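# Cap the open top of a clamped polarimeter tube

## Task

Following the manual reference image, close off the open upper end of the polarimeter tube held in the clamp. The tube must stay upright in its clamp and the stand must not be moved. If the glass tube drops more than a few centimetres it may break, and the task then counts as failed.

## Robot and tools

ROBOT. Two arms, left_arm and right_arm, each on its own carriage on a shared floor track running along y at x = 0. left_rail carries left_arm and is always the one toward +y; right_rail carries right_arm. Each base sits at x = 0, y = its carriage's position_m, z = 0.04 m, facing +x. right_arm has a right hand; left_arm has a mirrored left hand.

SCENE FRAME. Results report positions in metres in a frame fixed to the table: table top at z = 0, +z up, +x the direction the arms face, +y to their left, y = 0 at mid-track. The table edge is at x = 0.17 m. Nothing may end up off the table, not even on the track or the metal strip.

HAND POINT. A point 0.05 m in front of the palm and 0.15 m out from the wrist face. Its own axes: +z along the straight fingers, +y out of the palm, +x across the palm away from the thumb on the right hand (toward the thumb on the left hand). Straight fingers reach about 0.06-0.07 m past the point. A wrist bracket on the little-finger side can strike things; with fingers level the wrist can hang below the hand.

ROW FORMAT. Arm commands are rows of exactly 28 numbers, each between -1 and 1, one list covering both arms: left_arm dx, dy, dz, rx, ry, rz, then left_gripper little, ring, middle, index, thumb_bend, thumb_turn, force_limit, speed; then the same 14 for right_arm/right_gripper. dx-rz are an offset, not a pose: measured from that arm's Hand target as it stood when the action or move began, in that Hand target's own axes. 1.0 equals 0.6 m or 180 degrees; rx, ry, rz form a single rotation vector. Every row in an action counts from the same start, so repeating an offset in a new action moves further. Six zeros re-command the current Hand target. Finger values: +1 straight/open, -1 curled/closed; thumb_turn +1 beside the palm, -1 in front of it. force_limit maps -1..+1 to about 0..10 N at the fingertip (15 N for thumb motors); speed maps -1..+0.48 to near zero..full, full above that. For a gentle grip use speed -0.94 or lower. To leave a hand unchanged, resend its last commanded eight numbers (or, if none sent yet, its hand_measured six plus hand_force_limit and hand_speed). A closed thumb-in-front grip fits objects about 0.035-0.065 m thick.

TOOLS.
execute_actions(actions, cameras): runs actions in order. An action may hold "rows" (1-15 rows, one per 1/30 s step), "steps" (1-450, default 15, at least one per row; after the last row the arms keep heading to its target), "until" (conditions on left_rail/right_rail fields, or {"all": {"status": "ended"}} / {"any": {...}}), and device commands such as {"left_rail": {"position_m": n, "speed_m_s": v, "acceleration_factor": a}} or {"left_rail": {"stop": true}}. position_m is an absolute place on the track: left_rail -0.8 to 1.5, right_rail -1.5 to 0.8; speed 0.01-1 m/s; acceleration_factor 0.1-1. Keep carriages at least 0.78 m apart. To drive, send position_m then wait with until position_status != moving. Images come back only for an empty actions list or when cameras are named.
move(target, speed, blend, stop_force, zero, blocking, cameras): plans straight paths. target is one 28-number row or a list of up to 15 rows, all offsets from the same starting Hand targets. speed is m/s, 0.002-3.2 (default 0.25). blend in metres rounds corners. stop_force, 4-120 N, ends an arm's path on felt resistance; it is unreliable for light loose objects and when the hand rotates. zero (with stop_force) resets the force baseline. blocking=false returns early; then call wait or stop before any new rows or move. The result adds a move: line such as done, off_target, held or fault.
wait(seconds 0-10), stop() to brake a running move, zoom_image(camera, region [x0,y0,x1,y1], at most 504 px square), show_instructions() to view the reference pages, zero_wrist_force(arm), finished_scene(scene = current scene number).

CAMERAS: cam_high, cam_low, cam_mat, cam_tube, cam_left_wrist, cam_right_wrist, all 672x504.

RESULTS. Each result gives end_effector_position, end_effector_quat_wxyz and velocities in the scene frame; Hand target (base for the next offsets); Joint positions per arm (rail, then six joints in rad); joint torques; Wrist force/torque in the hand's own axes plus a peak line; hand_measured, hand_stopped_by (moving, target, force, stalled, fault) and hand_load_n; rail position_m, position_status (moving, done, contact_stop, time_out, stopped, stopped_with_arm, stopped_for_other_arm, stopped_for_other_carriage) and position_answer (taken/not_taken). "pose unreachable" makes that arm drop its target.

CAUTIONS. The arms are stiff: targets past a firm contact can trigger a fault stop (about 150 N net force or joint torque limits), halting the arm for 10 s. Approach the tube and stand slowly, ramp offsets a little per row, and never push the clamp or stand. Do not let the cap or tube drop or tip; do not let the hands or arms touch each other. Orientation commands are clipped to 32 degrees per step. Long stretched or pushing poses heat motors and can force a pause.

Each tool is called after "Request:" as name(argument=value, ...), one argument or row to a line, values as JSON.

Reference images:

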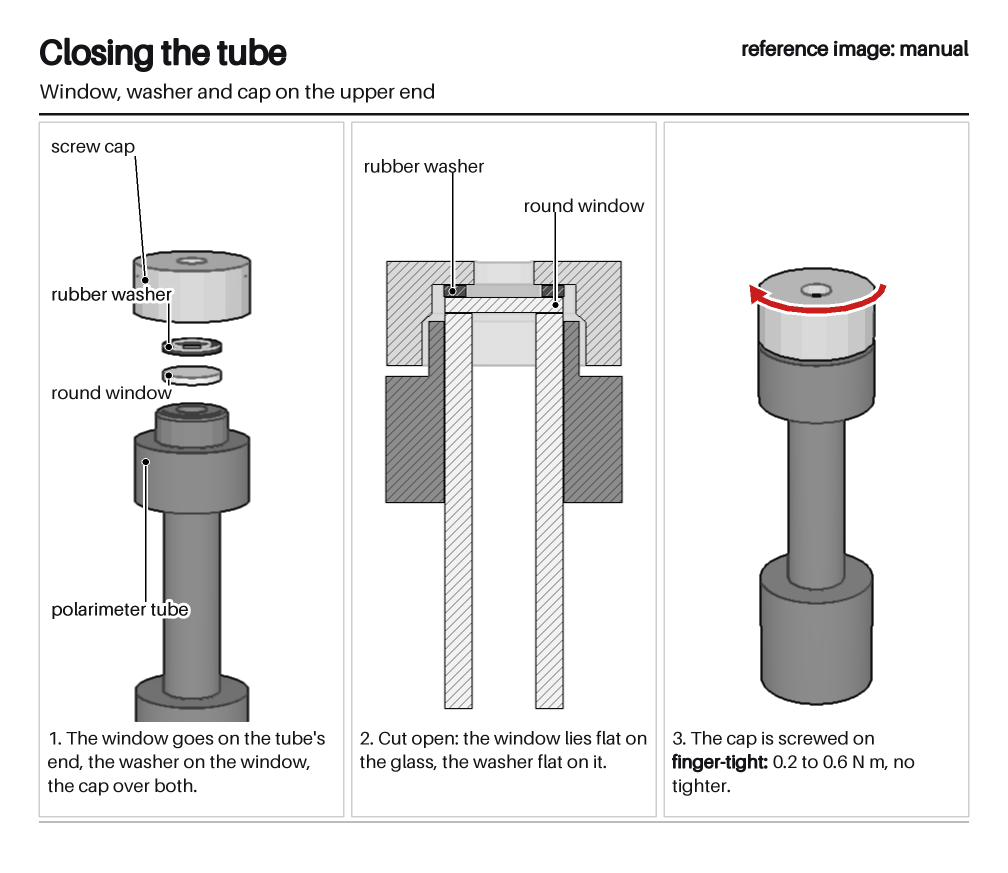

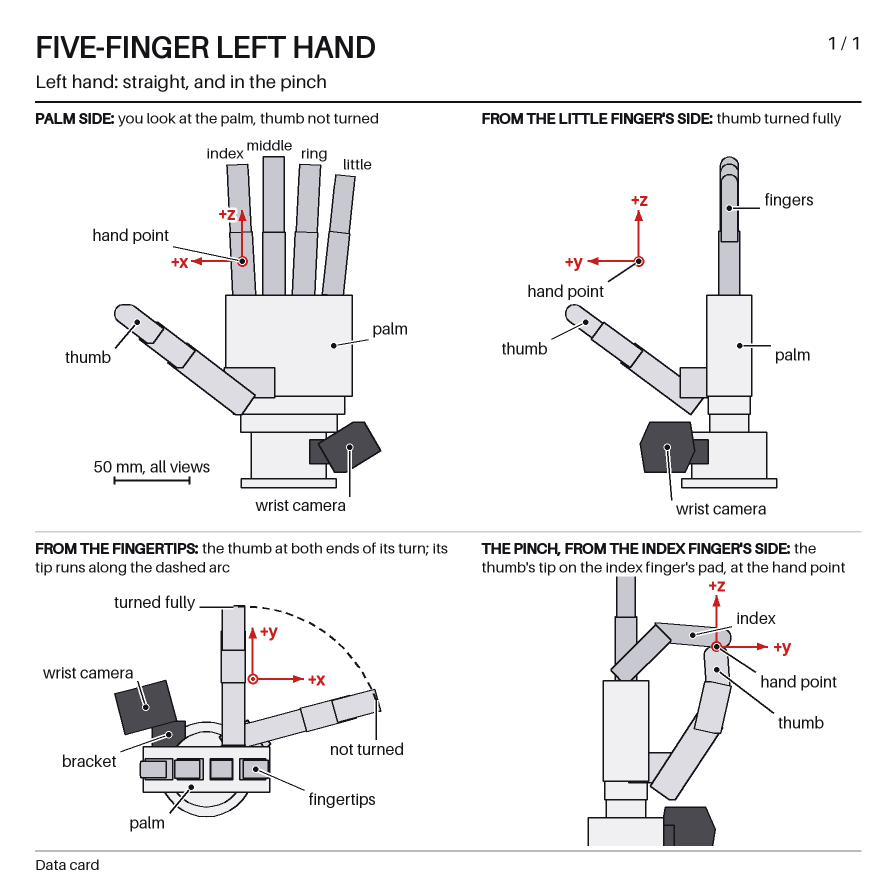

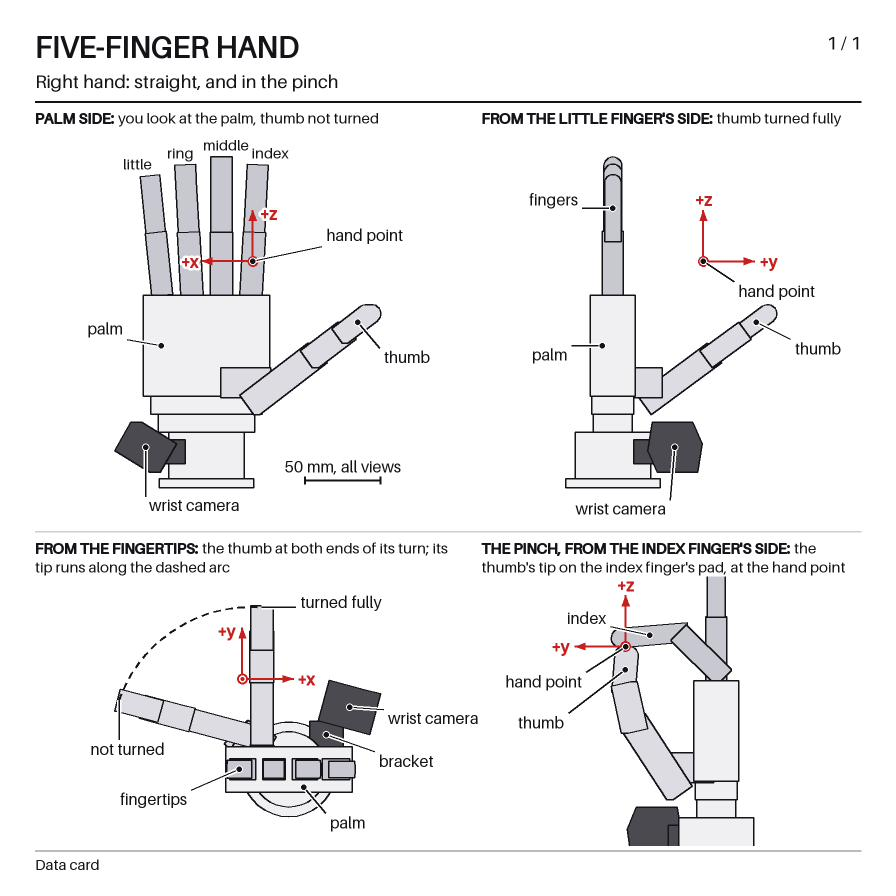

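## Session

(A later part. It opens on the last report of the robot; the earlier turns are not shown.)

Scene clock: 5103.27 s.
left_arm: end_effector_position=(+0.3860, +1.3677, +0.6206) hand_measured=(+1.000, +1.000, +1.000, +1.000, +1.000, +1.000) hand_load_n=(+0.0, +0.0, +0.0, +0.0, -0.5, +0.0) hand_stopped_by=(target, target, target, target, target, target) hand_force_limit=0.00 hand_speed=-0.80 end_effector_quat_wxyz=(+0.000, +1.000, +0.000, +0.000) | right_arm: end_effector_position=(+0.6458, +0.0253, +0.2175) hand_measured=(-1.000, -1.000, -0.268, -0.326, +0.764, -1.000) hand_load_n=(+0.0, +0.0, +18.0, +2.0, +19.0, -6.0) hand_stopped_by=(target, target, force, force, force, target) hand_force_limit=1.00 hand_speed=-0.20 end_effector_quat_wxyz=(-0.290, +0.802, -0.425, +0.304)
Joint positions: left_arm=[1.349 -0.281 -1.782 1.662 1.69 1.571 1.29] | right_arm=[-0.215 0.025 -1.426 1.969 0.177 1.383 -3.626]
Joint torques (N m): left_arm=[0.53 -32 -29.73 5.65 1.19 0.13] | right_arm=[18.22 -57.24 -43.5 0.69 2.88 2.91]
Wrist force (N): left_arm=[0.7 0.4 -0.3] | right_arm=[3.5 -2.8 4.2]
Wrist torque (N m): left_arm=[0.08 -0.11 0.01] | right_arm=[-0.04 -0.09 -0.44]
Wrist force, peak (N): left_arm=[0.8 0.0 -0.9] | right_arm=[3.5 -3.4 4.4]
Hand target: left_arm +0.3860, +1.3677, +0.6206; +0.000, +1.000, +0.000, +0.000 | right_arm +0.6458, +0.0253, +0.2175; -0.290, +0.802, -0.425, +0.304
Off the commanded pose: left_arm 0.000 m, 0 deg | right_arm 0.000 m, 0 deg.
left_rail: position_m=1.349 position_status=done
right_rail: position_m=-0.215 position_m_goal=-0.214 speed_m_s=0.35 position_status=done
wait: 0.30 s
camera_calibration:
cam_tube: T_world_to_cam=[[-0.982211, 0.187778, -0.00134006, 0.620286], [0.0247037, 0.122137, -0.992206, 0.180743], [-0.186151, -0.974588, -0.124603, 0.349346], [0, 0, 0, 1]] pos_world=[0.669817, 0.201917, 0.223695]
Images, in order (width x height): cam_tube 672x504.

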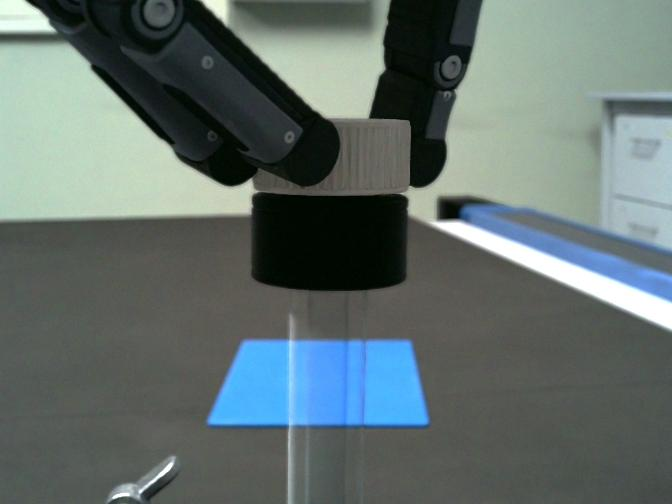

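Request:
move(
  target=[0,0,0,0,0,0,1,1,1,1,1,1,0,-0.8,0.0028,-0.00045,0.0014,-0.00538,0.01602,0.01442,-1,-1,-0.35,-0.37,0.1,-1,1,-0.2],
  speed=0.03,
)

Request:
wait(
  seconds=0.3,
)

Request:
wait(
  seconds=0.3,
  cameras=["cam_tube"],
)

Request:
zoom_image(
  camera="cam_tube",
  region=[340, 130, 410, 200],
)

Scene clock: 5119.20 s.
left_arm: end_effector_position=(+0.3860, +1.3677, +0.6206) hand_measured=(+1.000, +1.000, +1.000, +1.000, +1.000, +1.000) hand_load_n=(+0.0, +0.0, +0.0, +0.0, +0.0, +0.0) hand_stopped_by=(target, target, target, target, target, target) hand_force_limit=0.00 hand_speed=-0.80 end_effector_quat_wxyz=(+0.000, +1.000, +0.000, +0.000) | right_arm: end_effector_position=(+0.6473, +0.0242, +0.2175) hand_measured=(-1.000, -1.000, -0.268, -0.326, +0.764, -1.000) hand_load_n=(+0.0, +0.0, +19.0, +2.0, +19.5, -6.0) hand_stopped_by=(target, target, force, force, force, target) hand_force_limit=1.00 hand_speed=-0.20 end_effector_quat_wxyz=(-0.279, +0.787, -0.453, +0.314)
Joint positions: left_arm=[1.349 -0.281 -1.782 1.662 1.69 1.571 1.29] | right_arm=[-0.214 0.044 -1.425 1.966 0.17 1.449 -3.567]
Joint torques (N m): left_arm=[-0.2 -30.53 -30.8 5.57 1.2 -0.1] | right_arm=[16.4 -27.09 -45.34 0.94 3.6 2.88]
Wrist force (N): left_arm=[0.6 -0.1 -0.4] | right_arm=[1.2 -2.1 4.8]
Wrist torque (N m): left_arm=[0.03 -0.12 0.03] | right_arm=[0.06 -0.09 -0.43]
Wrist force, peak (N): left_arm=[0.8 0.2 -1.0] | right_arm=[2.2 -1.6 6.2]
Hand target: left_arm +0.3860, +1.3677, +0.6206; +0.000, +1.000, +0.000, +0.000 | right_arm +0.6473, +0.0242, +0.2175; -0.279, +0.786, -0.453, +0.314
Off the commanded pose: left_arm 0.000 m, 0 deg | right_arm 0.000 m, 0 deg.
left_rail: position_m=1.349 position_status=done
right_rail: position_m=-0.214 speed_m_s=0.35 position_status=done
move: done

Scene clock: 5119.50 s.
left_arm: end_effector_position=(+0.3860, +1.3677, +0.6206) hand_measured=(+1.000, +1.000, +1.000, +1.000, +1.000, +1.000) hand_load_n=(+0.0, +0.0, +0.0, +0.0, +0.0, +0.0) hand_stopped_by=(target, target, target, target, target, target) hand_force_limit=0.00 hand_speed=-0.80 end_effector_quat_wxyz=(+0.000, +1.000, +0.000, +0.000) | right_arm: end_effector_position=(+0.6473, +0.0242, +0.2175) hand_measured=(-1.000, -1.000, -0.268, -0.326, +0.764, -1.000) hand_load_n=(+0.0, +0.0, +19.5, +2.0, +19.5, -6.0) hand_stopped_by=(target, target, force, force, force, target) hand_force_limit=1.00 hand_speed=-0.20 end_effector_quat_wxyz=(-0.279, +0.786, -0.453, +0.314)
Joint positions: left_arm=[1.349 -0.281 -1.782 1.662 1.69 1.571 1.29] | right_arm=[-0.214 0.044 -1.425 1.966 0.17 1.45 -3.567]
Joint torques (N m): left_arm=[-2.05 -28.92 -30.69 5.37 1.61 0] | right_arm=[16.59 -26.09 -43.63 0.66 3.92 2.68]
Wrist force (N): left_arm=[0.4 0.2 -0.5] | right_arm=[1.6 -3.5 3.5]
Wrist torque (N m): left_arm=[0.06 -0.08 0.00] | right_arm=[0.03 -0.07 -0.44]
Wrist force, peak (N): left_arm=[0.9 0.1 -0.8] | right_arm=[1.7 -4.0 4.1]
Hand target: left_arm +0.3860, +1.3677, +0.6206; +0.000, +1.000, +0.000, +0.000 | right_arm +0.6473, +0.0242, +0.2175; -0.279, +0.786, -0.453, +0.314
Off the commanded pose: left_arm 0.000 m, 0 deg | right_arm 0.000 m, 0 deg.
left_rail: position_m=1.349 position_status=done
right_rail: position_m=-0.214 speed_m_s=0.35 position_status=done
wait: 0.30 s

Scene clock: 5119.80 s.
left_arm: end_effector_position=(+0.3860, +1.3677, +0.6206) hand_measured=(+1.000, +1.000, +1.000, +1.000, +1.000, +1.000) hand_load_n=(+0.0, +0.0, +0.0, +0.0, +0.0, +0.0) hand_stopped_by=(target, target, target, target, target, target) hand_force_limit=0.00 hand_speed=-0.80 end_effector_quat_wxyz=(+0.000, +1.000, +0.000, +0.000) | right_arm: end_effector_position=(+0.6473, +0.0242, +0.2175) hand_measured=(-1.000, -1.000, -0.268, -0.326, +0.764, -1.000) hand_load_n=(+0.5, +0.0, +19.0, +2.0, +19.0, -6.0) hand_stopped_by=(target, target, force, force, force, target) hand_force_limit=1.00 hand_speed=-0.20 end_effector_quat_wxyz=(-0.279, +0.786, -0.453, +0.314)
Joint positions: left_arm=[1.349 -0.281 -1.782 1.662 1.69 1.571 1.29] | right_arm=[-0.214 0.044 -1.425 1.966 0.17 1.45 -3.567]
Joint torques (N m): left_arm=[0.52 -29.93 -31.21 5.56 1.08 0.11] | right_arm=[15.11 -24.6 -44.13 0.8 4.06 2.67]
Wrist force (N): left_arm=[0.6 0.0 -0.1] | right_arm=[1.5 -2.3 4.9]
Wrist torque (N m): left_arm=[0.02 -0.10 0.02] | right_arm=[0.07 -0.13 -0.41]
Wrist force, peak (N): left_arm=[0.8 0.4 -0.3] | right_arm=[1.9 -3.0 5.2]
Hand target: left_arm +0.3860, +1.3677, +0.6206; +0.000, +1.000, +0.000, +0.000 | right_arm +0.6473, +0.0242, +0.2175; -0.279, +0.786, -0.453, +0.314
Off the commanded pose: left_arm 0.000 m, 0 deg | right_arm 0.000 m, 0 deg.
left_rail: position_m=1.349 position_status=done
right_rail: position_m=-0.214 speed_m_s=0.35 position_status=done
wait: 0.30 s
camera_calibration:
cam_tube: T_world_to_cam=[[-0.982211, 0.187778, -0.00134006, 0.620286], [0.0247037, 0.122137, -0.992206, 0.180743], [-0.186151, -0.974588, -0.124603, 0.349346], [0, 0, 0, 1]] pos_world=[0.669817, 0.201917, 0.223695]
Images, in order (width x height): cam_tube 672x504.

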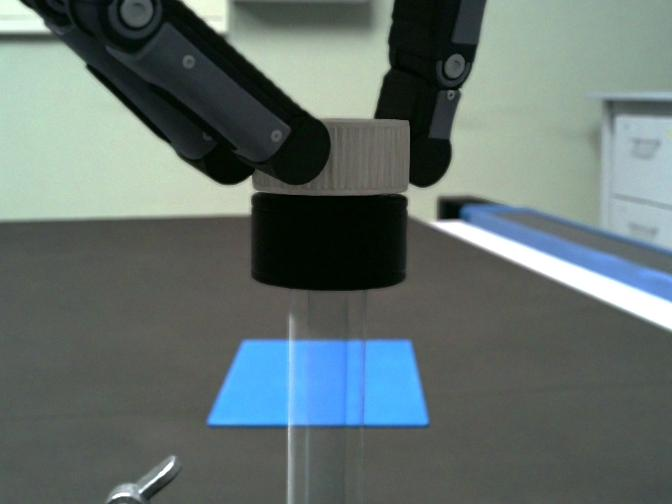

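Scaled by 7.200 from the camera's 672x504 image, which has a finer 960x720 frame.

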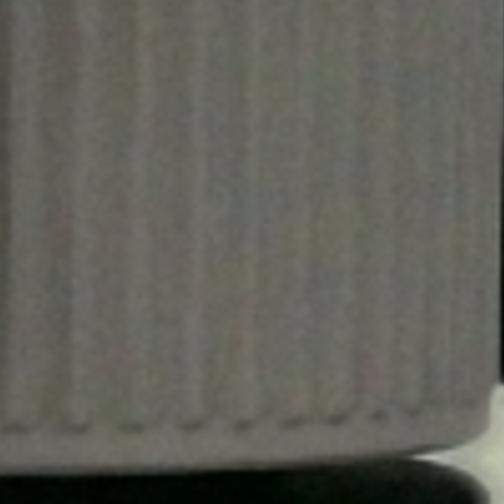

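Request:
execute_actions(
  actions=[
    {"rows":[[0,0,0,0,0,0,1,1,1,1,1,1,0,-0.8,0,0,0,0,0,0,-1,-1,-0.35,-0.37,1,-1,-0.2,-0.8]],"steps":50},
    {"rows":[[0,0,0,0,0,0,1,1,1,1,1,1,0,-0.8,0,0,0,0,0,0,-1,-1,0.15,0.15,1,-1,-0.2,-0.7]],"steps":45},
  ],
  cameras=["cam_tube"],
)

Request:
zoom_image(
  camera="cam_tube",
  region=[230, 70, 410, 250],
)

Request:
zoom_image(
  camera="cam_tube",
  region=[368, 180, 408, 210],
)

Scene clock: 5151.53 s.
left_arm: end_effector_position=(+0.3860, +1.3677, +0.6206) hand_measured=(+1.000, +1.000, +1.000, +1.000, +1.000, +1.000) hand_load_n=(+0.0, +0.0, +0.0, +0.0, +0.0, +0.0) hand_stopped_by=(target, target, target, target, target, target) hand_force_limit=0.00 hand_speed=-0.80 end_effector_quat_wxyz=(+0.000, +1.000, +0.000, +0.000) | right_arm: end_effector_position=(+0.6473, +0.0242, +0.2175) hand_measured=(-1.000, -1.000, +0.150, +0.150, +1.000, -1.000) hand_load_n=(+0.0, +0.0, +0.0, +0.0, +0.0, +0.0) hand_stopped_by=(target, target, target, target, target, target) hand_force_limit=-0.20 hand_speed=-0.70 end_effector_quat_wxyz=(-0.279, +0.786, -0.453, +0.314)
Joint positions: left_arm=[1.349 -0.281 -1.782 1.662 1.69 1.571 1.29] | right_arm=[-0.214 0.044 -1.425 1.966 0.17 1.45 -3.567]
Joint torques (N m): left_arm=[-1.43 -29.6 -29.41 5.39 1.38 0.03] | right_arm=[7.35 -39.66 -38.54 3.54 2.04 -0.38]
Wrist force (N): left_arm=[0.5 0.0 -0.4] | right_arm=[-0.6 0.6 0.0]
Wrist torque (N m): left_arm=[0.03 -0.08 0.01] | right_arm=[-0.04 0.05 -0.16]
Wrist force, peak (N): left_arm=[0.7 0.1 -1.0] | right_arm=[-0.7 -3.1 8.2]
Hand target: left_arm +0.3860, +1.3677, +0.6206; +0.000, +1.000, +0.000, +0.000 | right_arm +0.6473, +0.0242, +0.2175; -0.279, +0.786, -0.453, +0.314
Off the commanded pose: left_arm 0.000 m, 0 deg | right_arm 0.000 m, 0 deg.
left_rail: position_m=1.349 position_status=done
right_rail: position_m=-0.214 speed_m_s=0.35 position_status=done
camera_calibration:
cam_tube: T_world_to_cam=[[-0.982211, 0.187778, -0.00134006, 0.620286], [0.0247037, 0.122137, -0.992206, 0.180743], [-0.186151, -0.974588, -0.124603, 0.349346], [0, 0, 0, 1]] pos_world=[0.669817, 0.201917, 0.223695]
Images, in order (width x height): cam_tube 672x504.

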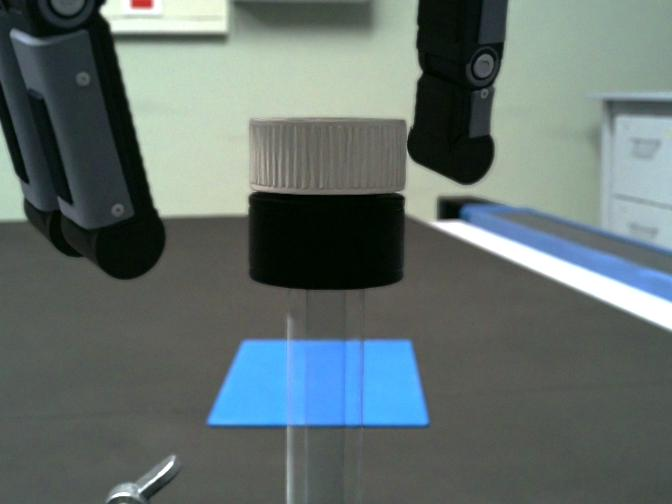

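Scaled by 2.800 from the camera's 672x504 image, which has a finer 960x720 frame.

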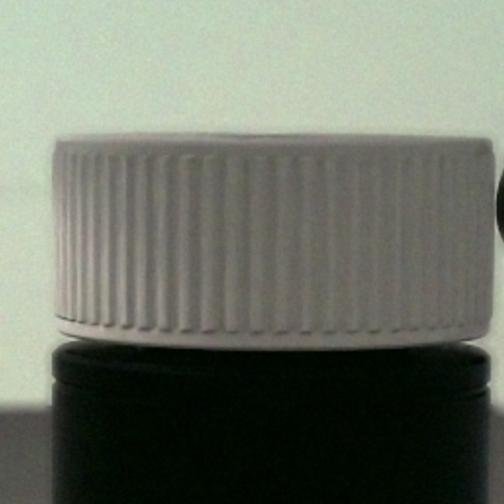

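Scaled by 12.600 from the camera's 672x504 image, which has a finer 960x720 frame.

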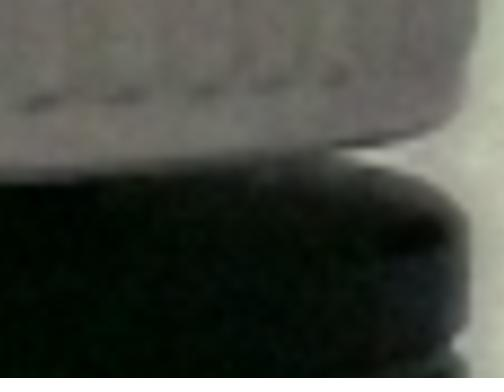

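Request:
move(
  target=[
    [0,0,0,0,0,0,1,1,1,1,1,1,0,-0.8,0.0403,-0.1202,-0.1082,0,0,0,-1,-1,0.15,0.15,1,-1,-0.2,-0.7],
    [0,0,0,0,0,0,1,1,1,1,1,1,0,-0.8,-0.0405,-0.0387,-0.2289,0,0,0,-1,-1,0.15,0.15,1,-1,-0.2,-0.7],
  ],
  speed=[0.08,0.15],
  cameras=["all"],
)

Request:
zoom_image(
  camera="cam_tube",
  region=[230, 70, 410, 250],
)

Scene clock: 5180.27 s.
left_arm: end_effector_position=(+0.3860, +1.3677, +0.6206) hand_measured=(+1.000, +1.000, +1.000, +1.000, +1.000, +1.000) hand_load_n=(+0.0, -0.5, +0.0, +0.0, +0.0, +0.0) hand_stopped_by=(target, target, target, target, target, target) hand_force_limit=0.00 hand_speed=-0.80 end_effector_quat_wxyz=(+0.000, +1.000, +0.000, +0.000) | right_arm: end_effector_position=(+0.5481, +0.0346, +0.3174) hand_measured=(-1.000, -1.000, +0.150, +0.150, +1.000, -1.000) hand_load_n=(+0.0, +0.0, +0.0, +0.0, +0.0, +0.0) hand_stopped_by=(target, target, target, target, target, target) hand_force_limit=-0.20 hand_speed=-0.70 end_effector_quat_wxyz=(-0.279, +0.786, -0.453, +0.314)
Joint positions: left_arm=[1.349 -0.281 -1.782 1.662 1.69 1.571 1.29] | right_arm=[-0.214 0.081 -1.651 2.007 0.353 1.478 -3.543]
Joint torques (N m): left_arm=[2.5 -31.73 -30.19 5.65 1.32 0.07] | right_arm=[14.75 -40.16 -32.59 4.56 3.56 2.33]
Wrist force (N): left_arm=[0.7 0.0 -0.4] | right_arm=[-1.2 0.1 -0.2]
Wrist torque (N m): left_arm=[0.04 -0.12 0.03] | right_arm=[-0.10 0.15 -0.23]
Wrist force, peak (N): left_arm=[0.7 0.3 -1.0] | right_arm=[-1.6 0.3 -1.0]
Hand target: left_arm +0.3860, +1.3677, +0.6206; +0.000, +1.000, +0.000, +0.000 | right_arm +0.5478, +0.0347, +0.3174; -0.279, +0.786, -0.453, +0.314
Off the commanded pose: left_arm 0.000 m, 0 deg | right_arm 0.000 m, 0 deg.
left_rail: position_m=1.349 position_status=done
right_rail: position_m=-0.214 speed_m_s=0.35 position_status=done
move: done
camera_calibration:
cam_tube: T_world_to_cam=[[-0.982211, 0.187778, -0.00134006, 0.620286], [0.0247037, 0.122137, -0.992206, 0.180743], [-0.186151, -0.974588, -0.124603, 0.349346], [0, 0, 0, 1]] pos_world=[0.669817, 0.201917, 0.223695]
cam_left_wrist: T_world_to_cam=[[0.257488, 0.965507, -0.0386761, -1.39294], [0.811616, -0.194379, 0.550905, -0.396463], [0.524385, -0.173241, -0.833671, 0.665253], [0, 0, 0, 1]] pos_world=[0.331593, 1.38308, 0.719142]
cam_right_wrist: T_world_to_cam=[[-0.391939, -0.659613, -0.641322, 0.442684], [-0.820375, 0.56608, -0.0808582, 0.457289], [0.416375, 0.494434, -0.762999, 0.108201], [0, 0, 0, 1]] pos_world=[0.503601, -0.0203597, 0.403436]

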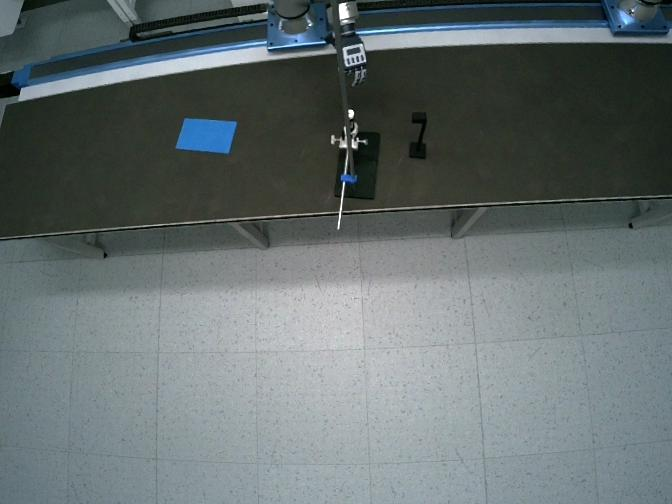

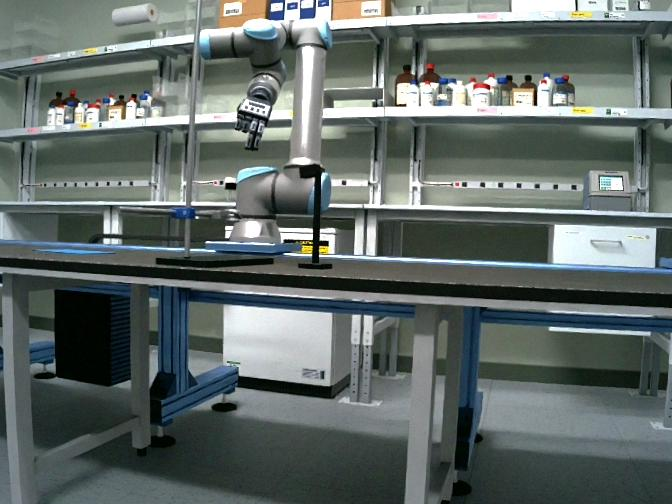

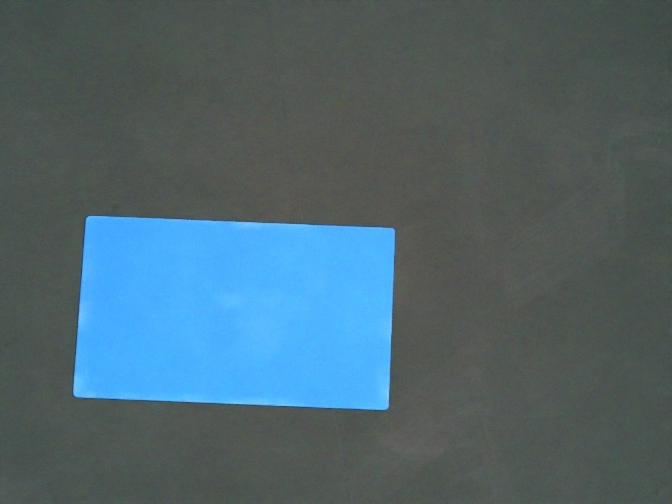

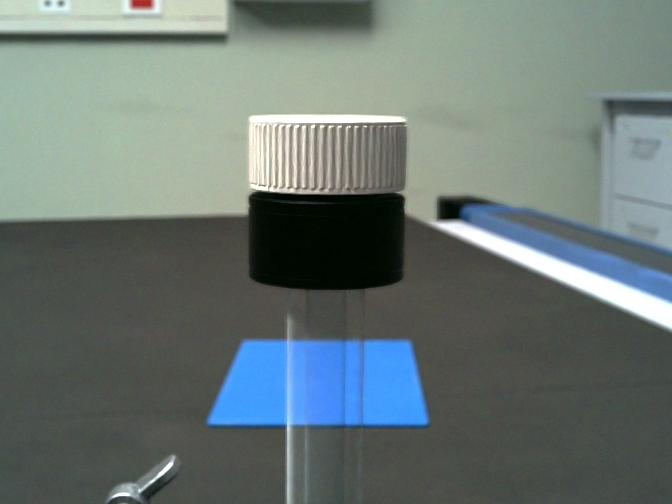

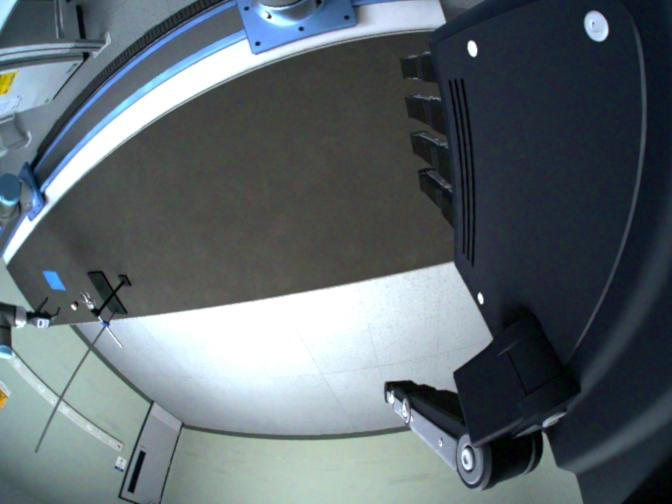

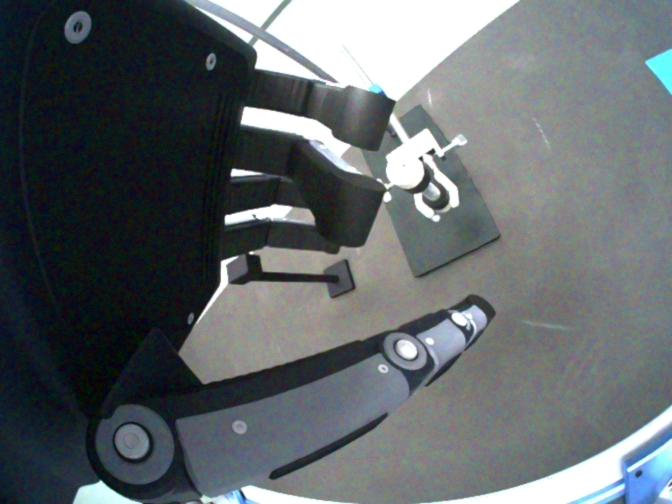

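Scaled by 2.800 from the camera's 672x504 image, which has a finer 960x720 frame.

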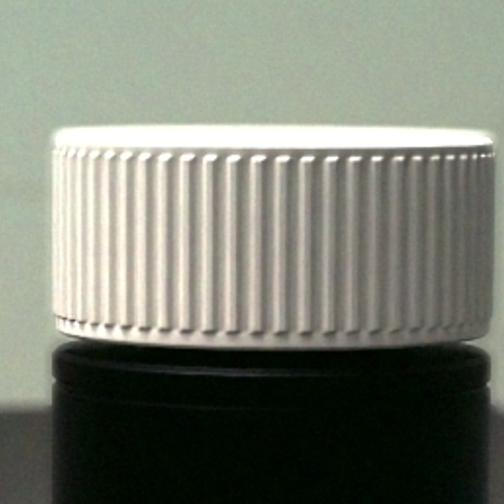

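Request:
finished_scene(
  scene=2,
)

The scene is finished: the task was done.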